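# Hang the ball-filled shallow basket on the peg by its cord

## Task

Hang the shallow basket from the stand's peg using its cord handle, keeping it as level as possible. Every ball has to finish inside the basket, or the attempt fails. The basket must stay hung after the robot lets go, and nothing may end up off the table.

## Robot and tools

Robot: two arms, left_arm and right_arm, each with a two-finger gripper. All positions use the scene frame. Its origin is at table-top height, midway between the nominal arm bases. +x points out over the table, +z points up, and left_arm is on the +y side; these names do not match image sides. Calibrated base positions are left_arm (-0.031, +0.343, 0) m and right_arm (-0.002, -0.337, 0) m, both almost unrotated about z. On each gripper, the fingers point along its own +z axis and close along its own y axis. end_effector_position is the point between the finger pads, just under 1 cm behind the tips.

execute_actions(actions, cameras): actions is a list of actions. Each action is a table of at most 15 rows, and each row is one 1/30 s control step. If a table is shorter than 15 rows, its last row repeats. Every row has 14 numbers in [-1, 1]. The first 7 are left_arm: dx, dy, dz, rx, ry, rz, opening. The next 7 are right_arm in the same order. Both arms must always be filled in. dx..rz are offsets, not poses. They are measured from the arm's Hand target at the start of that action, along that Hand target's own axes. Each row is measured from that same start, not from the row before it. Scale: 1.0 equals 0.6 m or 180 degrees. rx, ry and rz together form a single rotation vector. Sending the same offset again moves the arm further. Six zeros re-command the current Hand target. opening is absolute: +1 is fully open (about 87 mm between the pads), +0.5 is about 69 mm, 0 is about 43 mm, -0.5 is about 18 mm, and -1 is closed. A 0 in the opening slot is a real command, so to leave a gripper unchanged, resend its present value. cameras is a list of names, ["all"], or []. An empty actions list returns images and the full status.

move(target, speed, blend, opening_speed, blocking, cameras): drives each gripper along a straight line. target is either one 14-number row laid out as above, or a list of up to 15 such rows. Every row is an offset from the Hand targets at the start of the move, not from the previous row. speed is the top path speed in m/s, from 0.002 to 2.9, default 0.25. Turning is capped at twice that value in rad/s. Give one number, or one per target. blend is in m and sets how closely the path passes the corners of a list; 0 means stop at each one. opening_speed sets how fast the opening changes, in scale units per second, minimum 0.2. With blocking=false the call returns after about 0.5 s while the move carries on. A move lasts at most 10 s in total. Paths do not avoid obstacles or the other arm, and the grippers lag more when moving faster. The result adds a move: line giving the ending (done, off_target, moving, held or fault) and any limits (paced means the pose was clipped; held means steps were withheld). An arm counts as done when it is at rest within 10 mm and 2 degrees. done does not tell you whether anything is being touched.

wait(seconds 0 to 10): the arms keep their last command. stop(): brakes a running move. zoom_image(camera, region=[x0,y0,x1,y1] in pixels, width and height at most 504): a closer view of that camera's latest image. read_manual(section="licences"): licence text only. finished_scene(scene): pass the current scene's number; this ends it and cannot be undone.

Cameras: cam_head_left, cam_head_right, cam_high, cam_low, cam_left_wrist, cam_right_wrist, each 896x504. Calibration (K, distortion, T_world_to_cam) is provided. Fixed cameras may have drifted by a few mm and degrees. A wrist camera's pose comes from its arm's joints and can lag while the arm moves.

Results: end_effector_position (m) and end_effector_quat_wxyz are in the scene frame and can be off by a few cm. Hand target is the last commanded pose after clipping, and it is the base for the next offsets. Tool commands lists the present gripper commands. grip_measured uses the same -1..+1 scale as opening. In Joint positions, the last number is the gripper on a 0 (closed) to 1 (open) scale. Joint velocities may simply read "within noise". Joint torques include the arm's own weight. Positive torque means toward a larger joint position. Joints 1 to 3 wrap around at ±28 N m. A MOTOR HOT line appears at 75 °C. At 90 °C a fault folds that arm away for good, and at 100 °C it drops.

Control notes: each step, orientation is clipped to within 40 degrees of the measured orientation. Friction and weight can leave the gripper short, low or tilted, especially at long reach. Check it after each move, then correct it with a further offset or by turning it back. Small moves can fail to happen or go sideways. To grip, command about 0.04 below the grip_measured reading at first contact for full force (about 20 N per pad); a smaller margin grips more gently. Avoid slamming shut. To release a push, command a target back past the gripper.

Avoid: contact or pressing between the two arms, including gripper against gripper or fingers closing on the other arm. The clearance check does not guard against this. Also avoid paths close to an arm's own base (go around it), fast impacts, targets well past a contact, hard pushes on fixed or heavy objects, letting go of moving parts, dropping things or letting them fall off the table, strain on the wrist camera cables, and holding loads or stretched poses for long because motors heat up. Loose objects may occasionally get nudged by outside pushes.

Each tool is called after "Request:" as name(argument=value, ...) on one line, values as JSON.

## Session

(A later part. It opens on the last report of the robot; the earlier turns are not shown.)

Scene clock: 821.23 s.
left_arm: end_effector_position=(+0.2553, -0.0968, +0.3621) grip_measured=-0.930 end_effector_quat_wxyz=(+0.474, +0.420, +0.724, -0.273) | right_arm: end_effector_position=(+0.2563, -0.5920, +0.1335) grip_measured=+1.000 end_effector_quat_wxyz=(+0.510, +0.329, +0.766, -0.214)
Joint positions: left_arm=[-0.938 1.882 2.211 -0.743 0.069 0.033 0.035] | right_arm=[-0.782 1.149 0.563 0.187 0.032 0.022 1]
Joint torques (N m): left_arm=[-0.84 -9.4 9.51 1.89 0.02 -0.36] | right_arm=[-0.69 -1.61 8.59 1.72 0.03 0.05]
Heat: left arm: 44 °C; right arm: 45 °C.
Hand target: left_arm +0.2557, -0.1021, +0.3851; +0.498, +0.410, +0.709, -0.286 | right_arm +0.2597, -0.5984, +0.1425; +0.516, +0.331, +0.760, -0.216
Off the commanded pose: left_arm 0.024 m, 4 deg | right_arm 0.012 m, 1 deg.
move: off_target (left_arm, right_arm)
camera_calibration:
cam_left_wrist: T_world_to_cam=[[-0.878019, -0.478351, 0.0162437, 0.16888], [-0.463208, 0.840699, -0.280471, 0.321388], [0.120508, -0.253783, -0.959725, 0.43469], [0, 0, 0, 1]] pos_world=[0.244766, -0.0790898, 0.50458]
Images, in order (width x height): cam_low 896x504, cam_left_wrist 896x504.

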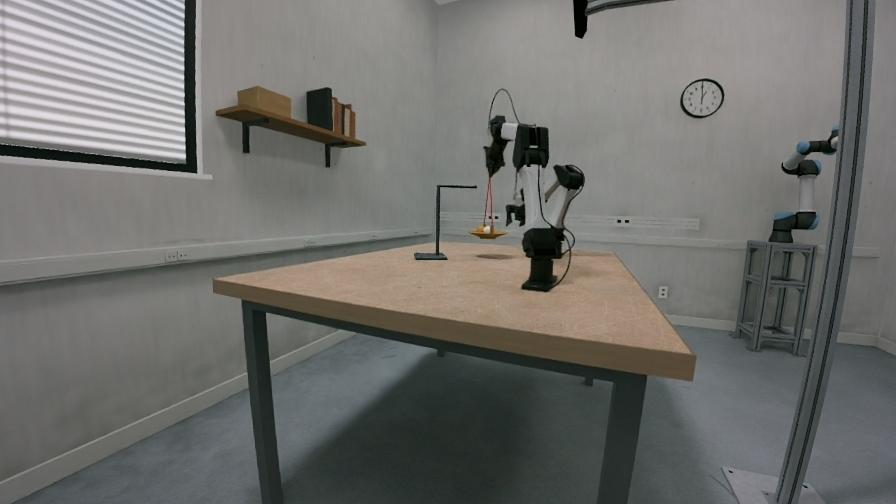

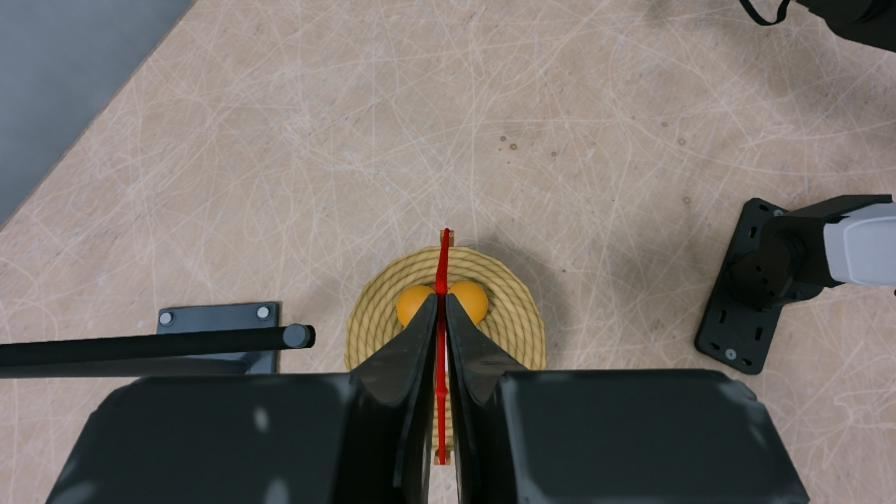

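Request:
move(target=[-0.006, 0.1508, -0.0078, 0, 0, 0, -1.0, 0, 0, 0, 0, 0, 0, 1.0], speed=0.035, cameras=["cam_head_right", "cam_high", "cam_low", "cam_left_wrist"])

Request:
zoom_image(camera="cam_low", region=[420, 140, 560, 275])

Request:
zoom_image(camera="cam_high", region=[350, 200, 490, 330])

Request:
zoom_image(camera="cam_left_wrist", region=[340, 200, 560, 440])

Scene clock: 834.40 s.
left_arm: end_effector_position=(+0.3289, -0.0517, +0.3700) grip_measured=-0.930 end_effector_quat_wxyz=(+0.474, +0.410, +0.728, -0.278) | right_arm: end_effector_position=(+0.2563, -0.5920, +0.1335) grip_measured=+1.000 end_effector_quat_wxyz=(+0.510, +0.329, +0.766, -0.214)
Joint positions: left_arm=[-0.717 1.985 2.397 -0.835 0.266 0.099 0.035] | right_arm=[-0.782 1.149 0.563 0.187 0.032 0.022 1]
Joint torques (N m): left_arm=[0.17 -9.57 9.28 1.87 0.28 -0.17] | right_arm=[-0.72 -1.61 8.57 1.74 0.04 0.06]
Heat: left arm: 45 °C; right arm: 45 °C.
Hand target: left_arm +0.3325, -0.0541, +0.3902; +0.497, +0.410, +0.709, -0.286 | right_arm +0.2597, -0.5984, +0.1425; +0.516, +0.331, +0.760, -0.216
Off the commanded pose: left_arm 0.021 m, 4 deg | right_arm 0.012 m, 1 deg.
move: off_target (left_arm, right_arm)
camera_calibration:
cam_left_wrist: T_world_to_cam=[[-0.870822, -0.490296, 0.0357628, 0.244687], [-0.479013, 0.829926, -0.285954, 0.326332], [0.110522, -0.266146, -0.957576, 0.446633], [0, 0, 0, 1]] pos_world=[0.320034, -0.0319929, 0.51225]
Images, in order (width x height): cam_head_right 896x504, cam_high 896x504, cam_low 896x504, cam_left_wrist 896x504.

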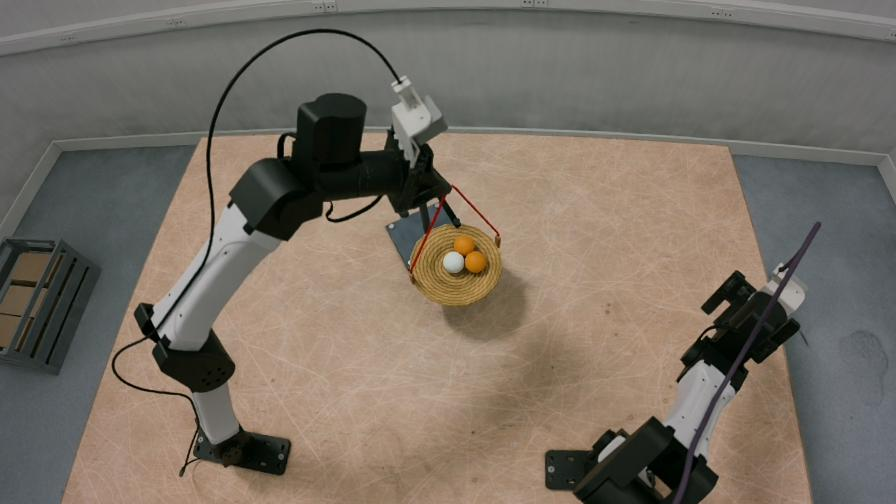

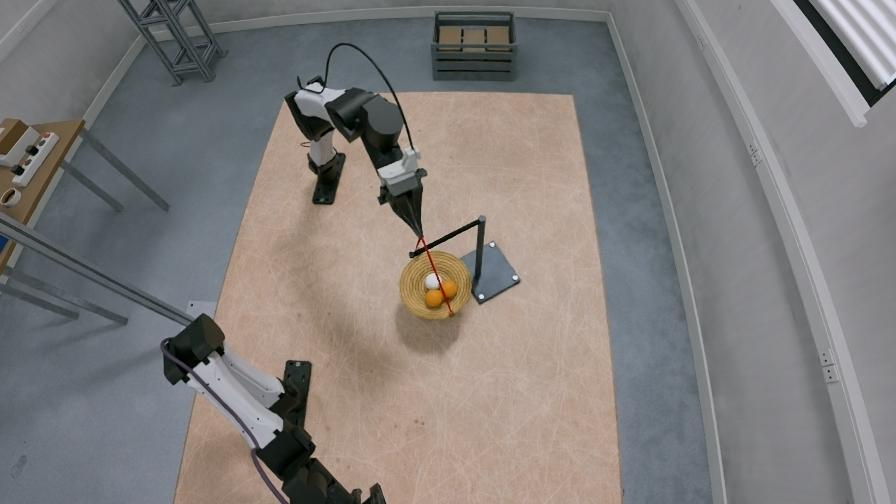

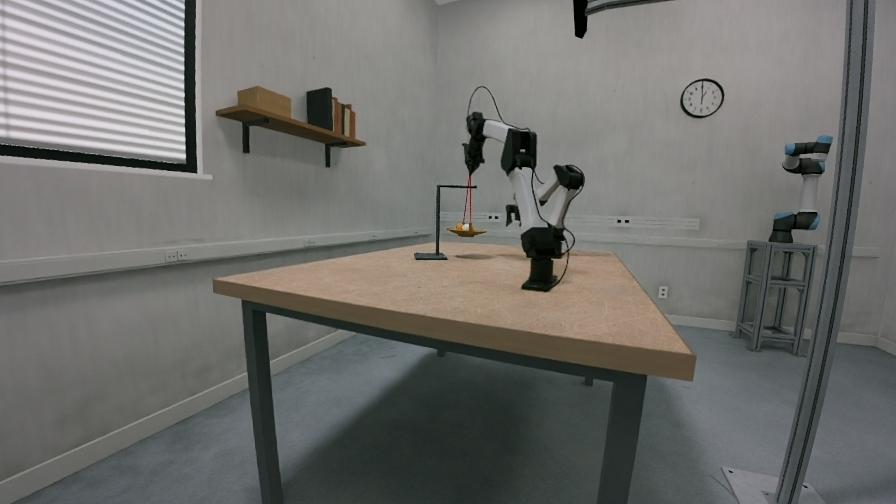

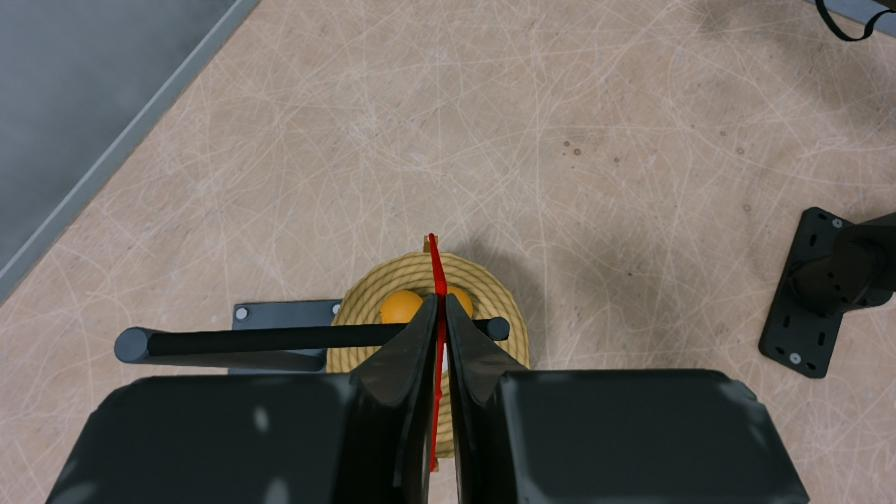

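Scaled by 3.600 from the camera's 896x504 image, which has a finer 1280x720 frame.

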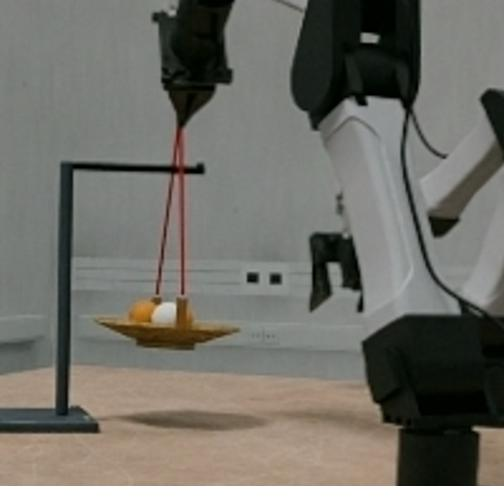

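Scaled by 3.600 from the camera's 896x504 image, which has a finer 1280x720 frame.

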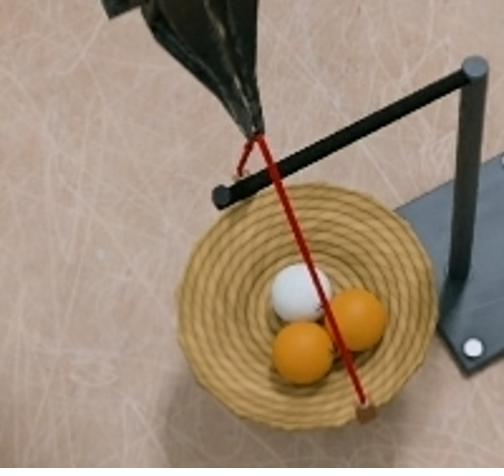

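Scaled by 2.100 from the camera's 896x504 image, which has a finer 1280x720 frame.

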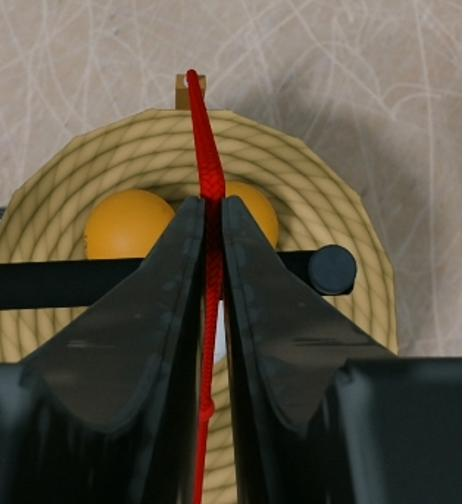

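Request:
zoom_image(camera="cam_head_right", region=[390, 170, 530, 320])

Request:
execute_actions(actions=[])

Request:
zoom_image(camera="cam_head_left", region=[420, 160, 560, 310])

Scaled by 3.360 from the camera's 896x504 image, which has a finer 1280x720 frame.

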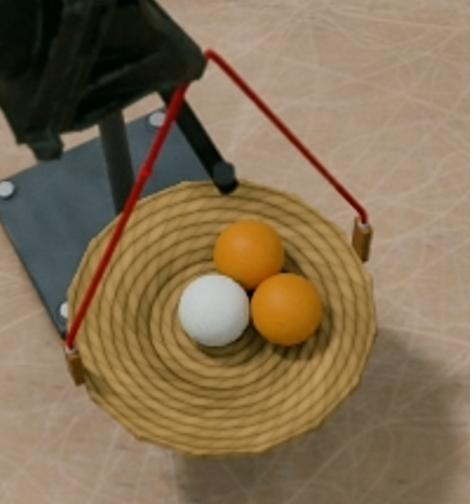

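Scene clock: 867.93 s.
left_arm: end_effector_position=(+0.3285, -0.0518, +0.3699) grip_measured=-0.930 end_effector_quat_wxyz=(+0.473, +0.410, +0.728, -0.279) | right_arm: end_effector_position=(+0.2563, -0.5920, +0.1335) grip_measured=+1.000 end_effector_quat_wxyz=(+0.510, +0.329, +0.766, -0.214)
Joint positions: left_arm=[-0.717 1.985 2.397 -0.836 0.268 0.099 0.035] | right_arm=[-0.782 1.149 0.563 0.187 0.032 0.022 1]
Joint velocities: within noise
Joint torques (N m): left_arm=[0.25 -9.47 9.25 1.9 0.23 -0.17] | right_arm=[-0.72 -1.59 8.62 1.75 0.05 0.05]
Heat: left arm: 48 °C; right arm: 46 °C.
Hand target: left_arm +0.3325, -0.0541, +0.3902; +0.498, +0.410, +0.709, -0.286 | right_arm +0.2597, -0.5984, +0.1425; +0.516, +0.331, +0.760, -0.216
Tool commands: left_gripper/opening=-1.0 right_gripper/opening=+1.0
Off the commanded pose: left_arm 0.021 m, 4 deg | right_arm 0.012 m, 1 deg.
camera_calibration:
cam_left_wrist: T_world_to_cam=[[-0.871684, -0.488716, 0.0363722, 0.244482], [-0.477723, 0.83083, -0.285486, 0.325669], [0.109302, -0.266229, -0.957693, 0.446979], [0, 0, 0, 1]] pos_world=[0.319835, -0.0320943, 0.51215]
cam_right_wrist: T_world_to_cam=[[-0.717526, -0.696479, 0.00861409, -0.233546], [-0.663683, 0.679882, -0.311906, 0.638415], [0.211379, -0.229517, -0.950074, 0.0824748], [0, 0, 0, 1]] pos_world=[0.238696, -0.577777, 0.279494]

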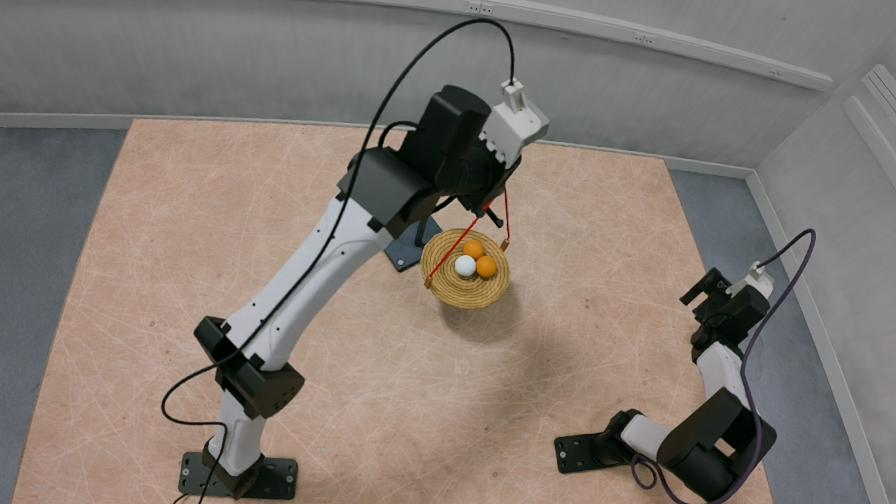

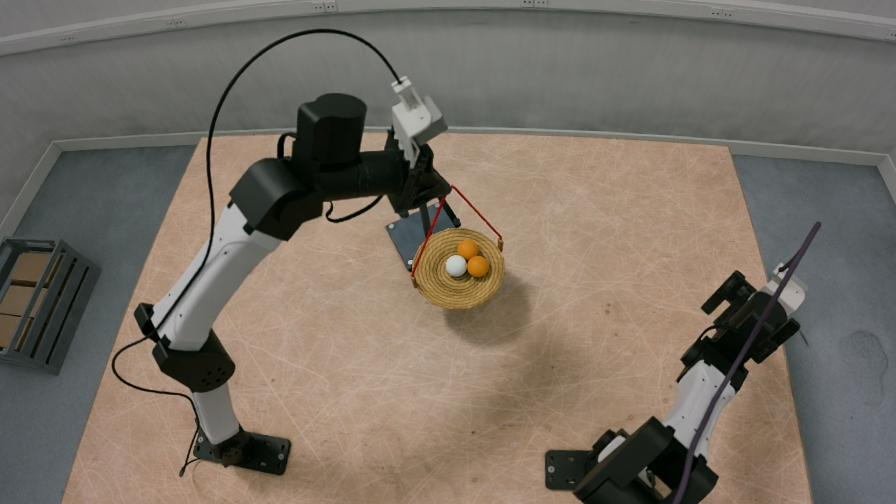

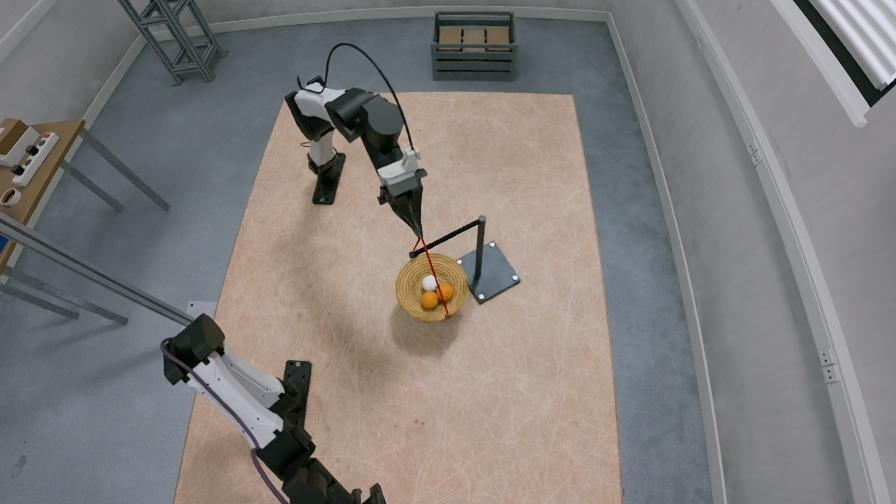

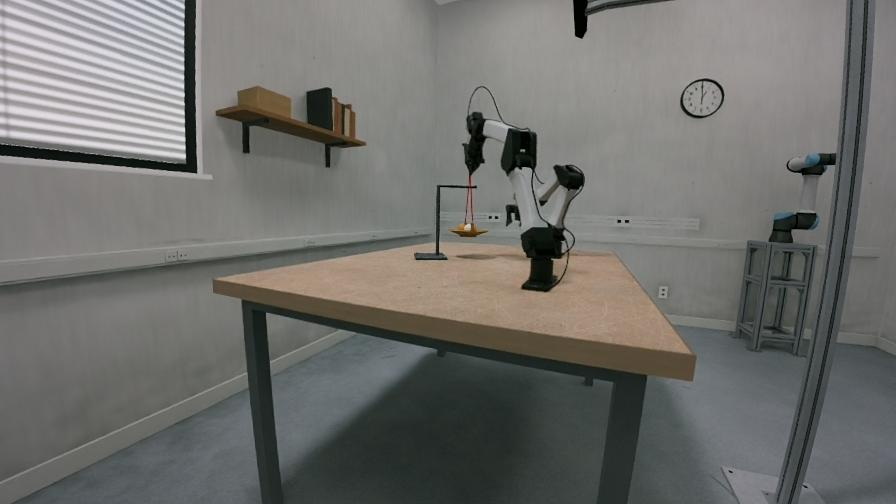

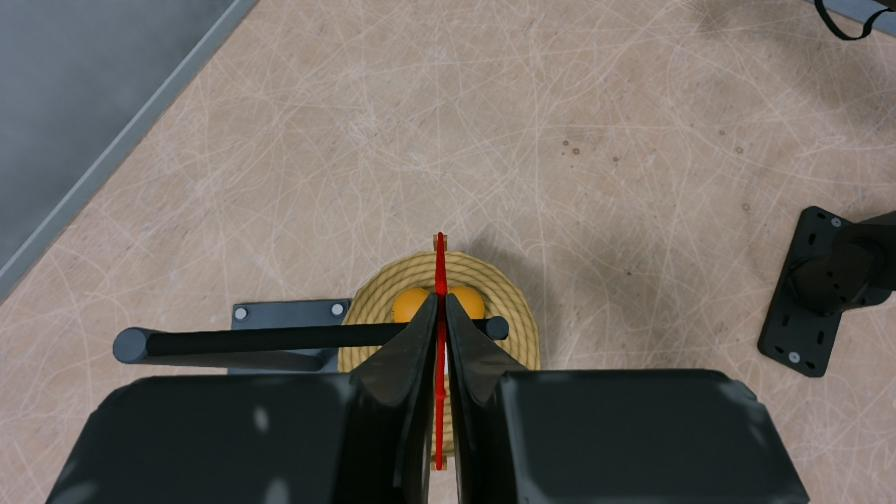

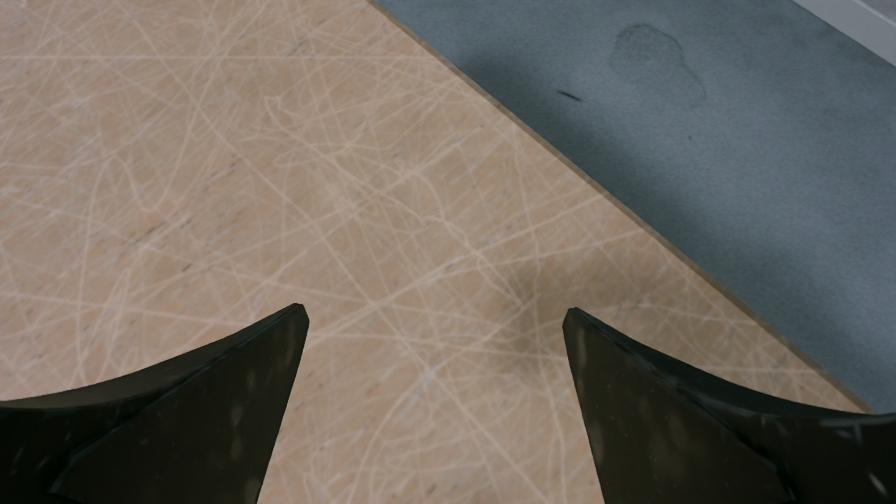

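Scaled by 3.360 from the camera's 896x504 image, which has a finer 1280x720 frame.

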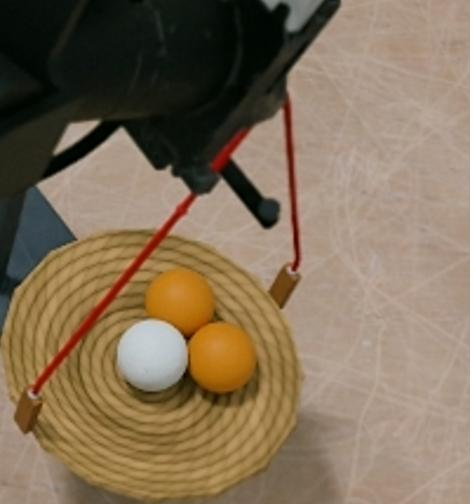

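Request:
zoom_image(camera="cam_head_right", region=[390, 170, 530, 320])

Request:
zoom_image(camera="cam_low", region=[420, 160, 520, 270])

Request:
zoom_image(camera="cam_left_wrist", region=[340, 220, 560, 480])

Scaled by 3.360 from the camera's 896x504 image, which has a finer 1280x720 frame.

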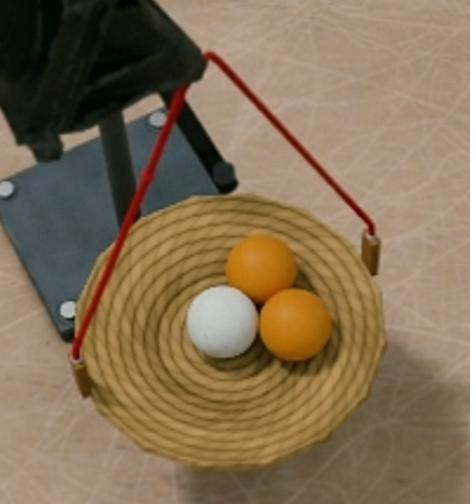

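Scaled by 4.582 from the camera's 896x504 image, which has a finer 1280x720 frame.

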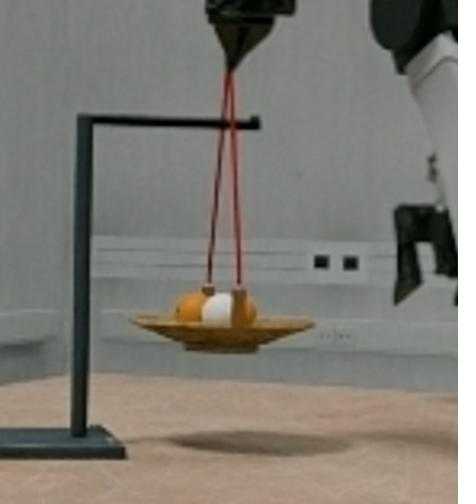

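Scaled by 1.938 from the camera's 896x504 image, which has a finer 1280x720 frame.

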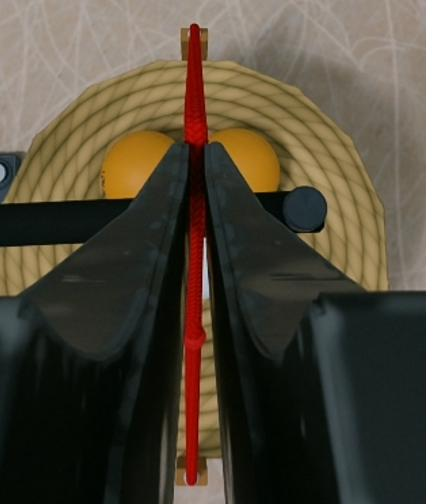

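Request:
move(target=[0.0530, 0.0, 0.0103, 0, 0, 0, -1.0, 0, 0, 0, 0, 0, 0, 1.0], speed=0.03, cameras=["cam_head_right", "cam_high", "cam_low", "cam_left_wrist"])

Request:
zoom_image(camera="cam_low", region=[420, 160, 520, 270])

Request:
zoom_image(camera="cam_left_wrist", region=[340, 220, 560, 480])

Scene clock: 932.93 s.
left_arm: end_effector_position=(+0.3317, -0.0539, +0.3312) grip_measured=-0.930 end_effector_quat_wxyz=(+0.466, +0.413, +0.732, -0.278) | right_arm: end_effector_position=(+0.2563, -0.5920, +0.1335) grip_measured=+1.000 end_effector_quat_wxyz=(+0.510, +0.329, +0.766, -0.214)
Joint positions: left_arm=[-0.715 1.901 2.11 -0.65 0.272 0.103 0.035] | right_arm=[-0.782 1.149 0.563 0.187 0.032 0.022 1]
Joint torques (N m): left_arm=[0.39 -14.02 5.44 2 0.25 -0.15] | right_arm=[-0.69 -1.58 8.64 1.73 0.04 0.05]
Heat: left arm: 49 °C; right arm: 46 °C.
Hand target: left_arm +0.3301, -0.0496, +0.3584; +0.498, +0.410, +0.709, -0.286 | right_arm +0.2597, -0.5984, +0.1425; +0.516, +0.331, +0.760, -0.216
Off the commanded pose: left_arm 0.027 m, 5 deg | right_arm 0.012 m, 1 deg.
move: off_target (left_arm, right_arm)
camera_calibration:
cam_left_wrist: T_world_to_cam=[[-0.872672, -0.486654, 0.0401334, 0.246861], [-0.478272, 0.835272, -0.27125, 0.313684], [0.0984825, -0.255907, -0.961672, 0.414565], [0, 0, 0, 1]] pos_world=[0.324628, -0.0357851, 0.473854]
Images, in order (width x height): cam_head_right 896x504, cam_high 896x504, cam_low 896x504, cam_left_wrist 896x504.

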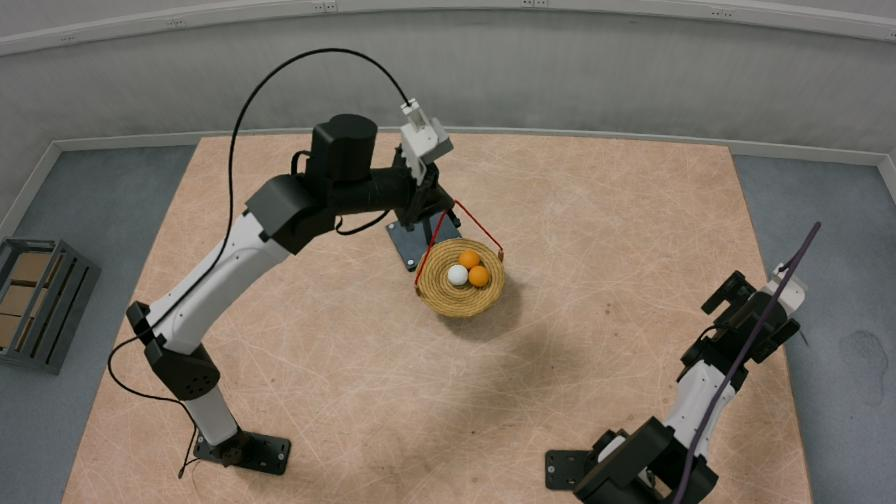

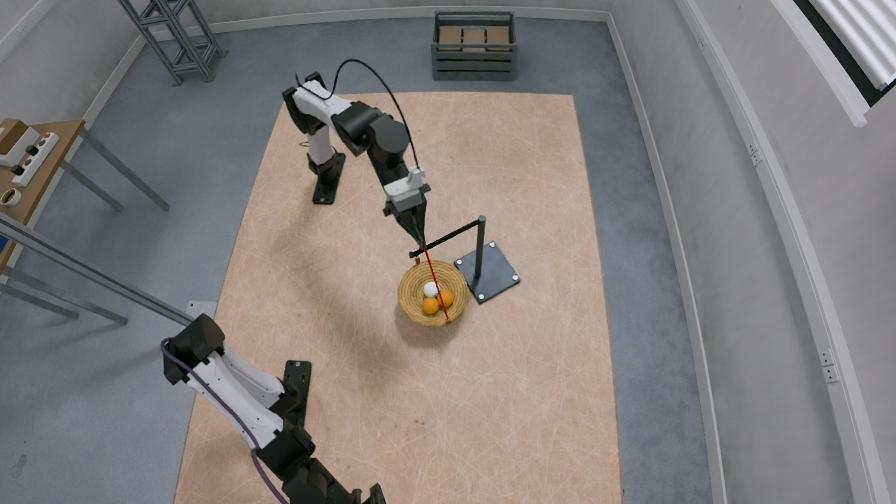

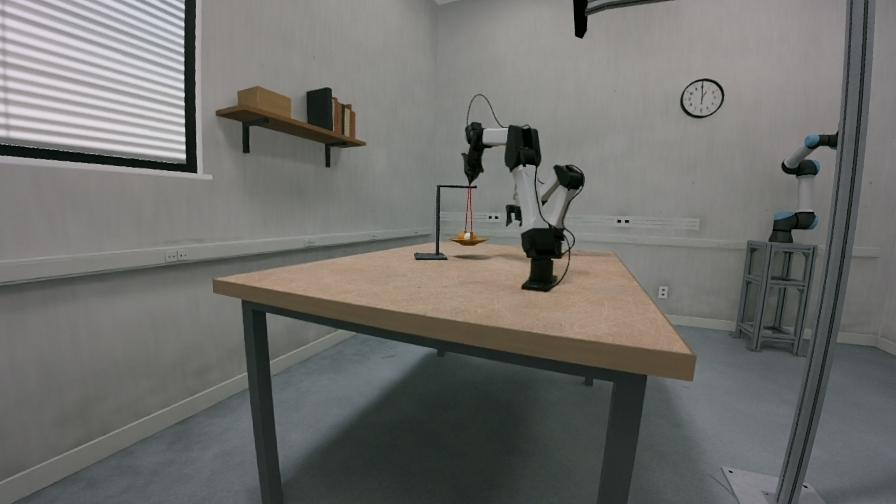

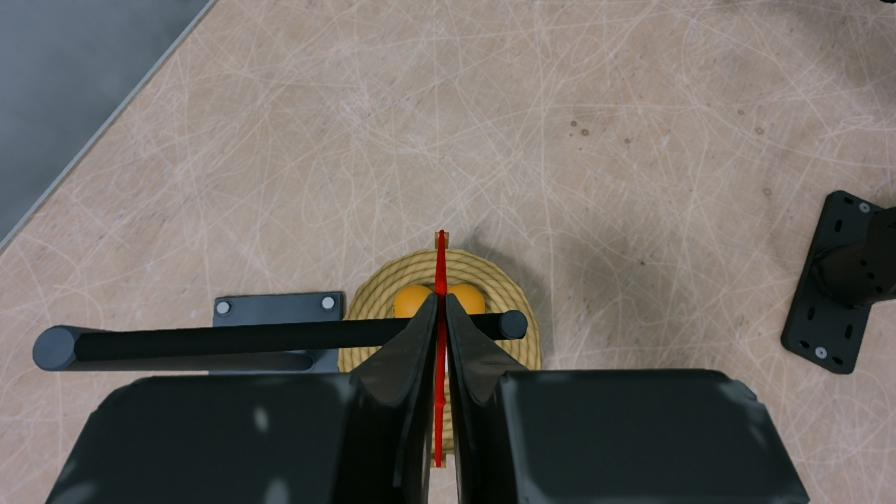

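Scaled by 4.582 from the camera's 896x504 image, which has a finer 1280x720 frame.

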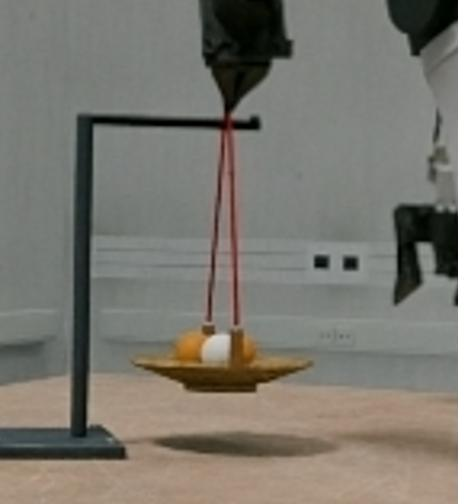

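Scaled by 1.938 from the camera's 896x504 image, which has a finer 1280x720 frame.

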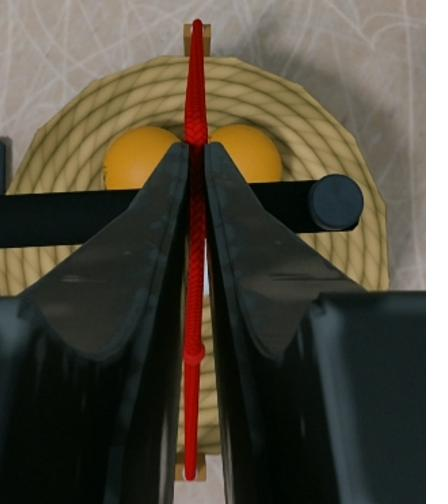

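Request:
move(target=[0.0028, 0.0003, -0.0173, 0, 0, 0, -1.0, 0, 0, 0, 0, 0, 0, 1.0], speed=0.03, cameras=["cam_low", "cam_left_wrist"])

Request:
zoom_image(camera="cam_low", region=[420, 160, 520, 270])

Request:
zoom_image(camera="cam_left_wrist", region=[340, 220, 560, 480])

Scene clock: 953.13 s.
left_arm: end_effector_position=(+0.3275, -0.0460, +0.3285) grip_measured=-0.930 end_effector_quat_wxyz=(+0.462, +0.413, +0.734, -0.277) | right_arm: end_effector_position=(+0.2563, -0.5920, +0.1335) grip_measured=+1.000 end_effector_quat_wxyz=(+0.510, +0.329, +0.766, -0.214)
Joint positions: left_arm=[-0.708 1.867 2.061 -0.645 0.278 0.105 0.035] | right_arm=[-0.782 1.149 0.563 0.187 0.032 0.022 1]
Joint torques (N m): left_arm=[0.49 -14.3 5.83 2.02 0.27 -0.19] | right_arm=[-0.7 -1.61 8.55 1.73 0.03 0.05]
Heat: left arm: 47 °C; right arm: 47 °C.
Hand target: left_arm +0.3250, -0.0406, +0.3603; +0.498, +0.410, +0.709, -0.286 | right_arm +0.2597, -0.5984, +0.1425; +0.516, +0.331, +0.760, -0.216
Off the commanded pose: left_arm 0.032 m, 5 deg | right_arm 0.012 m, 1 deg.
move: off_target (left_arm, right_arm)
camera_calibration:
cam_left_wrist: T_world_to_cam=[[-0.871963, -0.487607, 0.043818, 0.245622], [-0.480999, 0.836581, -0.262243, 0.302393], [0.0912142, -0.249743, -0.964006, 0.417754], [0, 0, 0, 1]] pos_world=[0.321519, -0.0288778, 0.471256]
Images, in order (width x height): cam_low 896x504, cam_left_wrist 896x504.

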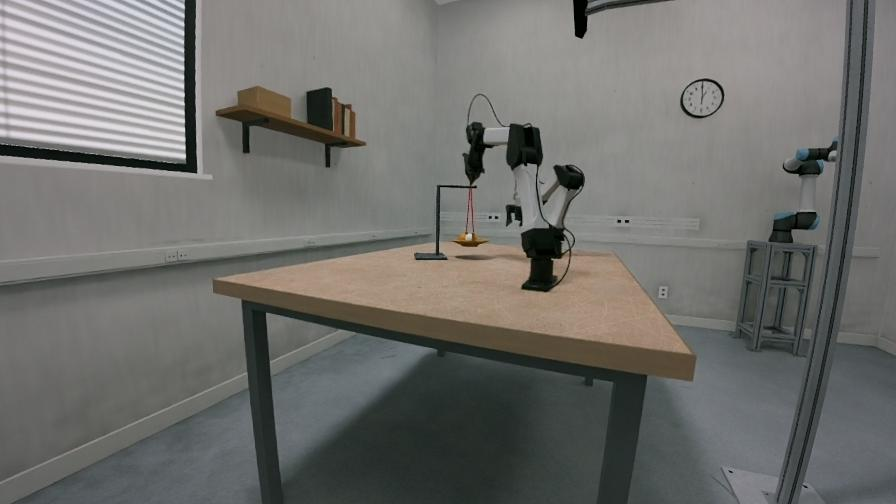

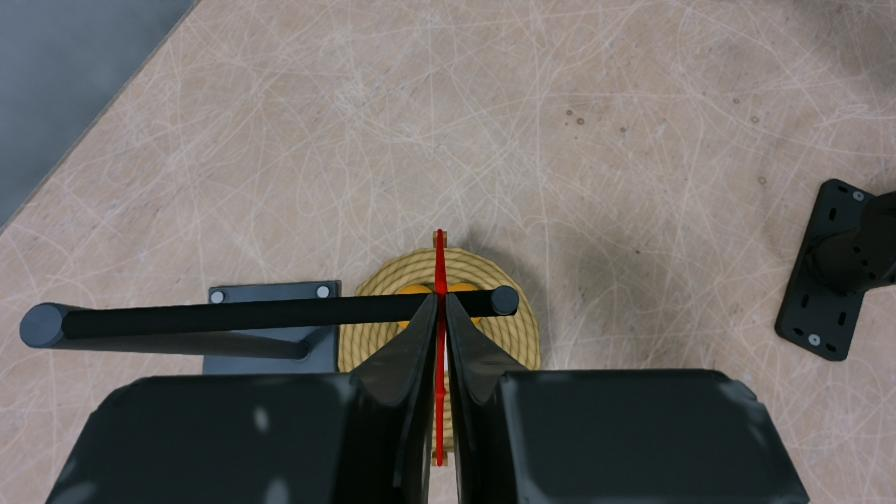

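Scaled by 4.582 from the camera's 896x504 image, which has a finer 1280x720 frame.

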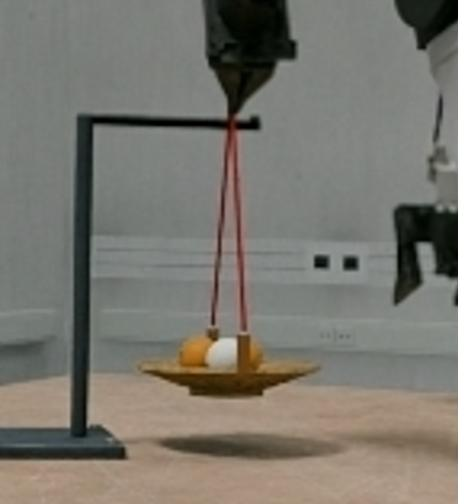

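Scaled by 1.938 from the camera's 896x504 image, which has a finer 1280x720 frame.

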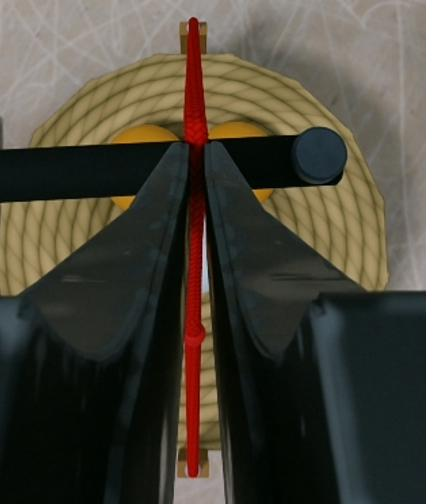

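Request:
move(target=[0.0157, 0.0, 0.0057, 0, 0, 0, -1.0, 0, 0, 0, 0, 0, 0, 1.0], speed=0.02, cameras=["cam_low", "cam_left_wrist"])

Request:
zoom_image(camera="cam_low", region=[420, 160, 520, 270])

Request:
zoom_image(camera="cam_left_wrist", region=[340, 220, 560, 480])

Scene clock: 968.07 s.
left_arm: end_effector_position=(+0.3256, -0.0446, +0.3210) grip_measured=-0.930 end_effector_quat_wxyz=(+0.463, +0.413, +0.734, -0.277) | right_arm: end_effector_position=(+0.2563, -0.5920, +0.1335) grip_measured=+1.000 end_effector_quat_wxyz=(+0.510, +0.329, +0.766, -0.214)
Joint positions: left_arm=[-0.708 1.84 1.993 -0.603 0.279 0.106 0.035] | right_arm=[-0.782 1.149 0.563 0.187 0.032 0.022 1]
Joint torques (N m): left_arm=[0.53 -13.61 5.64 2.08 0.24 -0.19] | right_arm=[-0.7 -1.61 8.64 1.75 0.03 0.05]
Heat: left arm: 48 °C; right arm: 47 °C.
Hand target: left_arm +0.3251, -0.0406, +0.3502; +0.498, +0.410, +0.709, -0.286 | right_arm +0.2597, -0.5984, +0.1425; +0.516, +0.331, +0.760, -0.216
Off the commanded pose: left_arm 0.030 m, 5 deg | right_arm 0.012 m, 1 deg.
move: off_target (left_arm, right_arm)
camera_calibration:
cam_left_wrist: T_world_to_cam=[[-0.872805, -0.486126, 0.0435055, 0.245443], [-0.479417, 0.837212, -0.263124, 0.298048], [0.091488, -0.250513, -0.963781, 0.410892], [0, 0, 0, 1]] pos_world=[0.319522, -0.0272798, 0.463756]
Images, in order (width x height): cam_low 896x504, cam_left_wrist 896x504.

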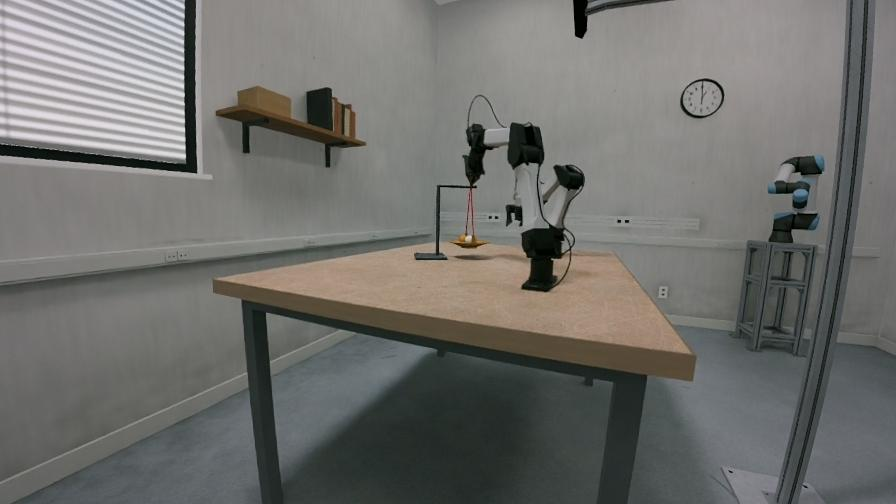

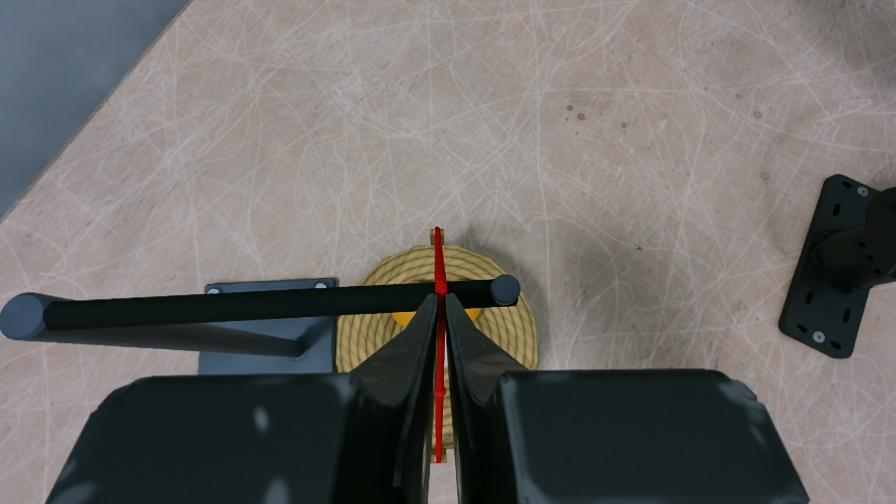

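Scaled by 4.582 from the camera's 896x504 image, which has a finer 1280x720 frame.

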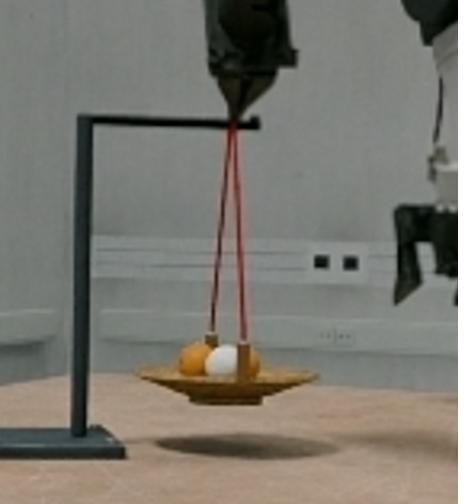

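Scaled by 1.938 from the camera's 896x504 image, which has a finer 1280x720 frame.

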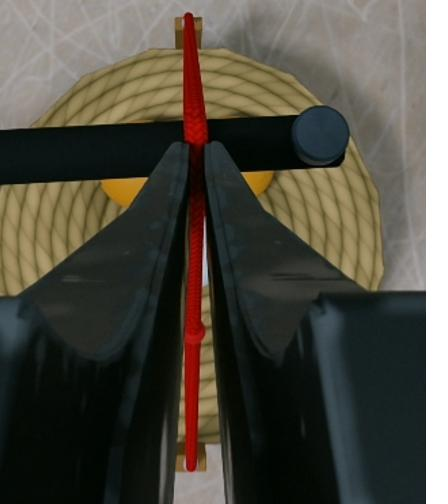

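Request:
move(target=[0.0043, 0.0003, 0.0078, 0, 0, 0, -1.0, 0, 0, 0, 0, 0, 0, 1.0], speed=0.02, cameras=["cam_low", "cam_left_wrist"])

Request:
zoom_image(camera="cam_low", region=[440, 170, 500, 250])

Request:
zoom_image(camera="cam_left_wrist", region=[340, 220, 560, 480])

Scene clock: 998.77 s.
left_arm: end_effector_position=(+0.3255, -0.0450, +0.3208) grip_measured=-0.930 end_effector_quat_wxyz=(+0.463, +0.414, +0.733, -0.278) | right_arm: end_effector_position=(+0.2563, -0.5920, +0.1335) grip_measured=+1.000 end_effector_quat_wxyz=(+0.510, +0.329, +0.766, -0.214)
Joint positions: left_arm=[-0.708 1.838 1.987 -0.596 0.282 0.106 0.035] | right_arm=[-0.782 1.149 0.563 0.187 0.032 0.022 1]
Joint torques (N m): left_arm=[0.16 -12.97 5.67 2.16 0.17 -0.18] | right_arm=[-0.66 -1.59 8.59 1.74 0.04 0.05]
Heat: left arm: 53 °C; right arm: 47 °C.
Hand target: left_arm +0.3270, -0.0435, +0.3461; +0.498, +0.410, +0.709, -0.286 | right_arm +0.2597, -0.5984, +0.1425; +0.516, +0.331, +0.760, -0.216
Off the commanded pose: left_arm 0.025 m, 5 deg | right_arm 0.012 m, 1 deg.
move: off_target (left_arm, right_arm)
camera_calibration:
cam_left_wrist: T_world_to_cam=[[-0.873857, -0.484217, 0.043678, 0.245542], [-0.477367, 0.837512, -0.265883, 0.298595], [0.0921643, -0.253195, -0.963015, 0.409949], [0, 0, 0, 1]] pos_world=[0.319325, -0.0273842, 0.463453]
Images, in order (width x height): cam_low 896x504, cam_left_wrist 896x504.

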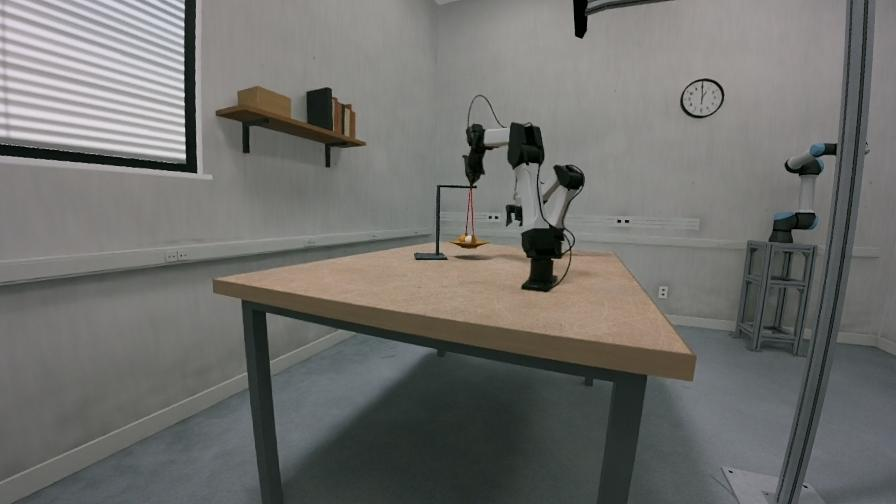

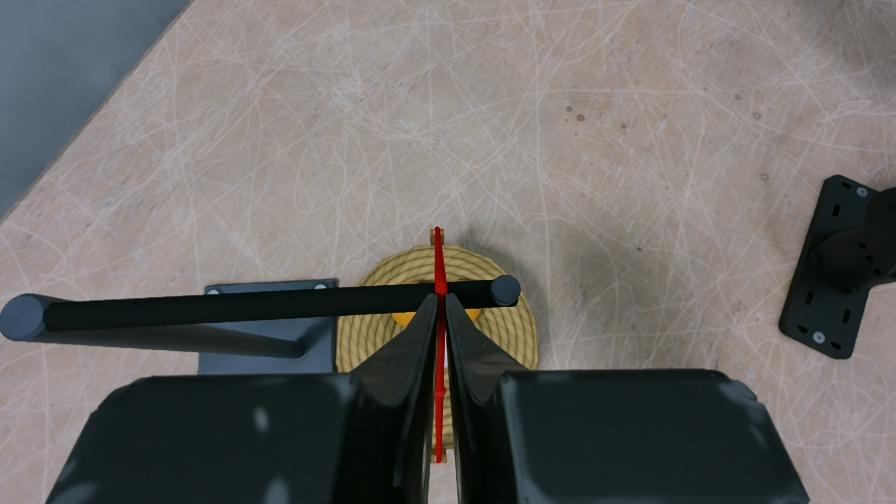

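Scaled by 6.300 from the camera's 896x504 image, which has a finer 1280x720 frame.

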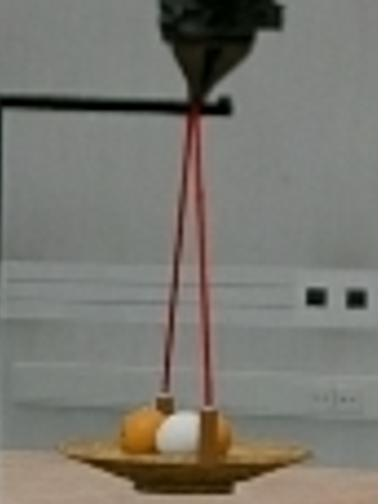

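Scaled by 1.938 from the camera's 896x504 image, which has a finer 1280x720 frame.

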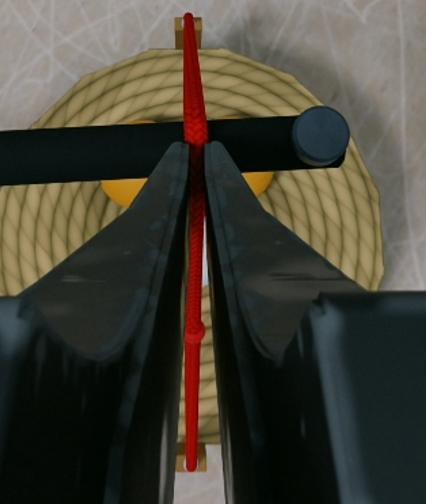

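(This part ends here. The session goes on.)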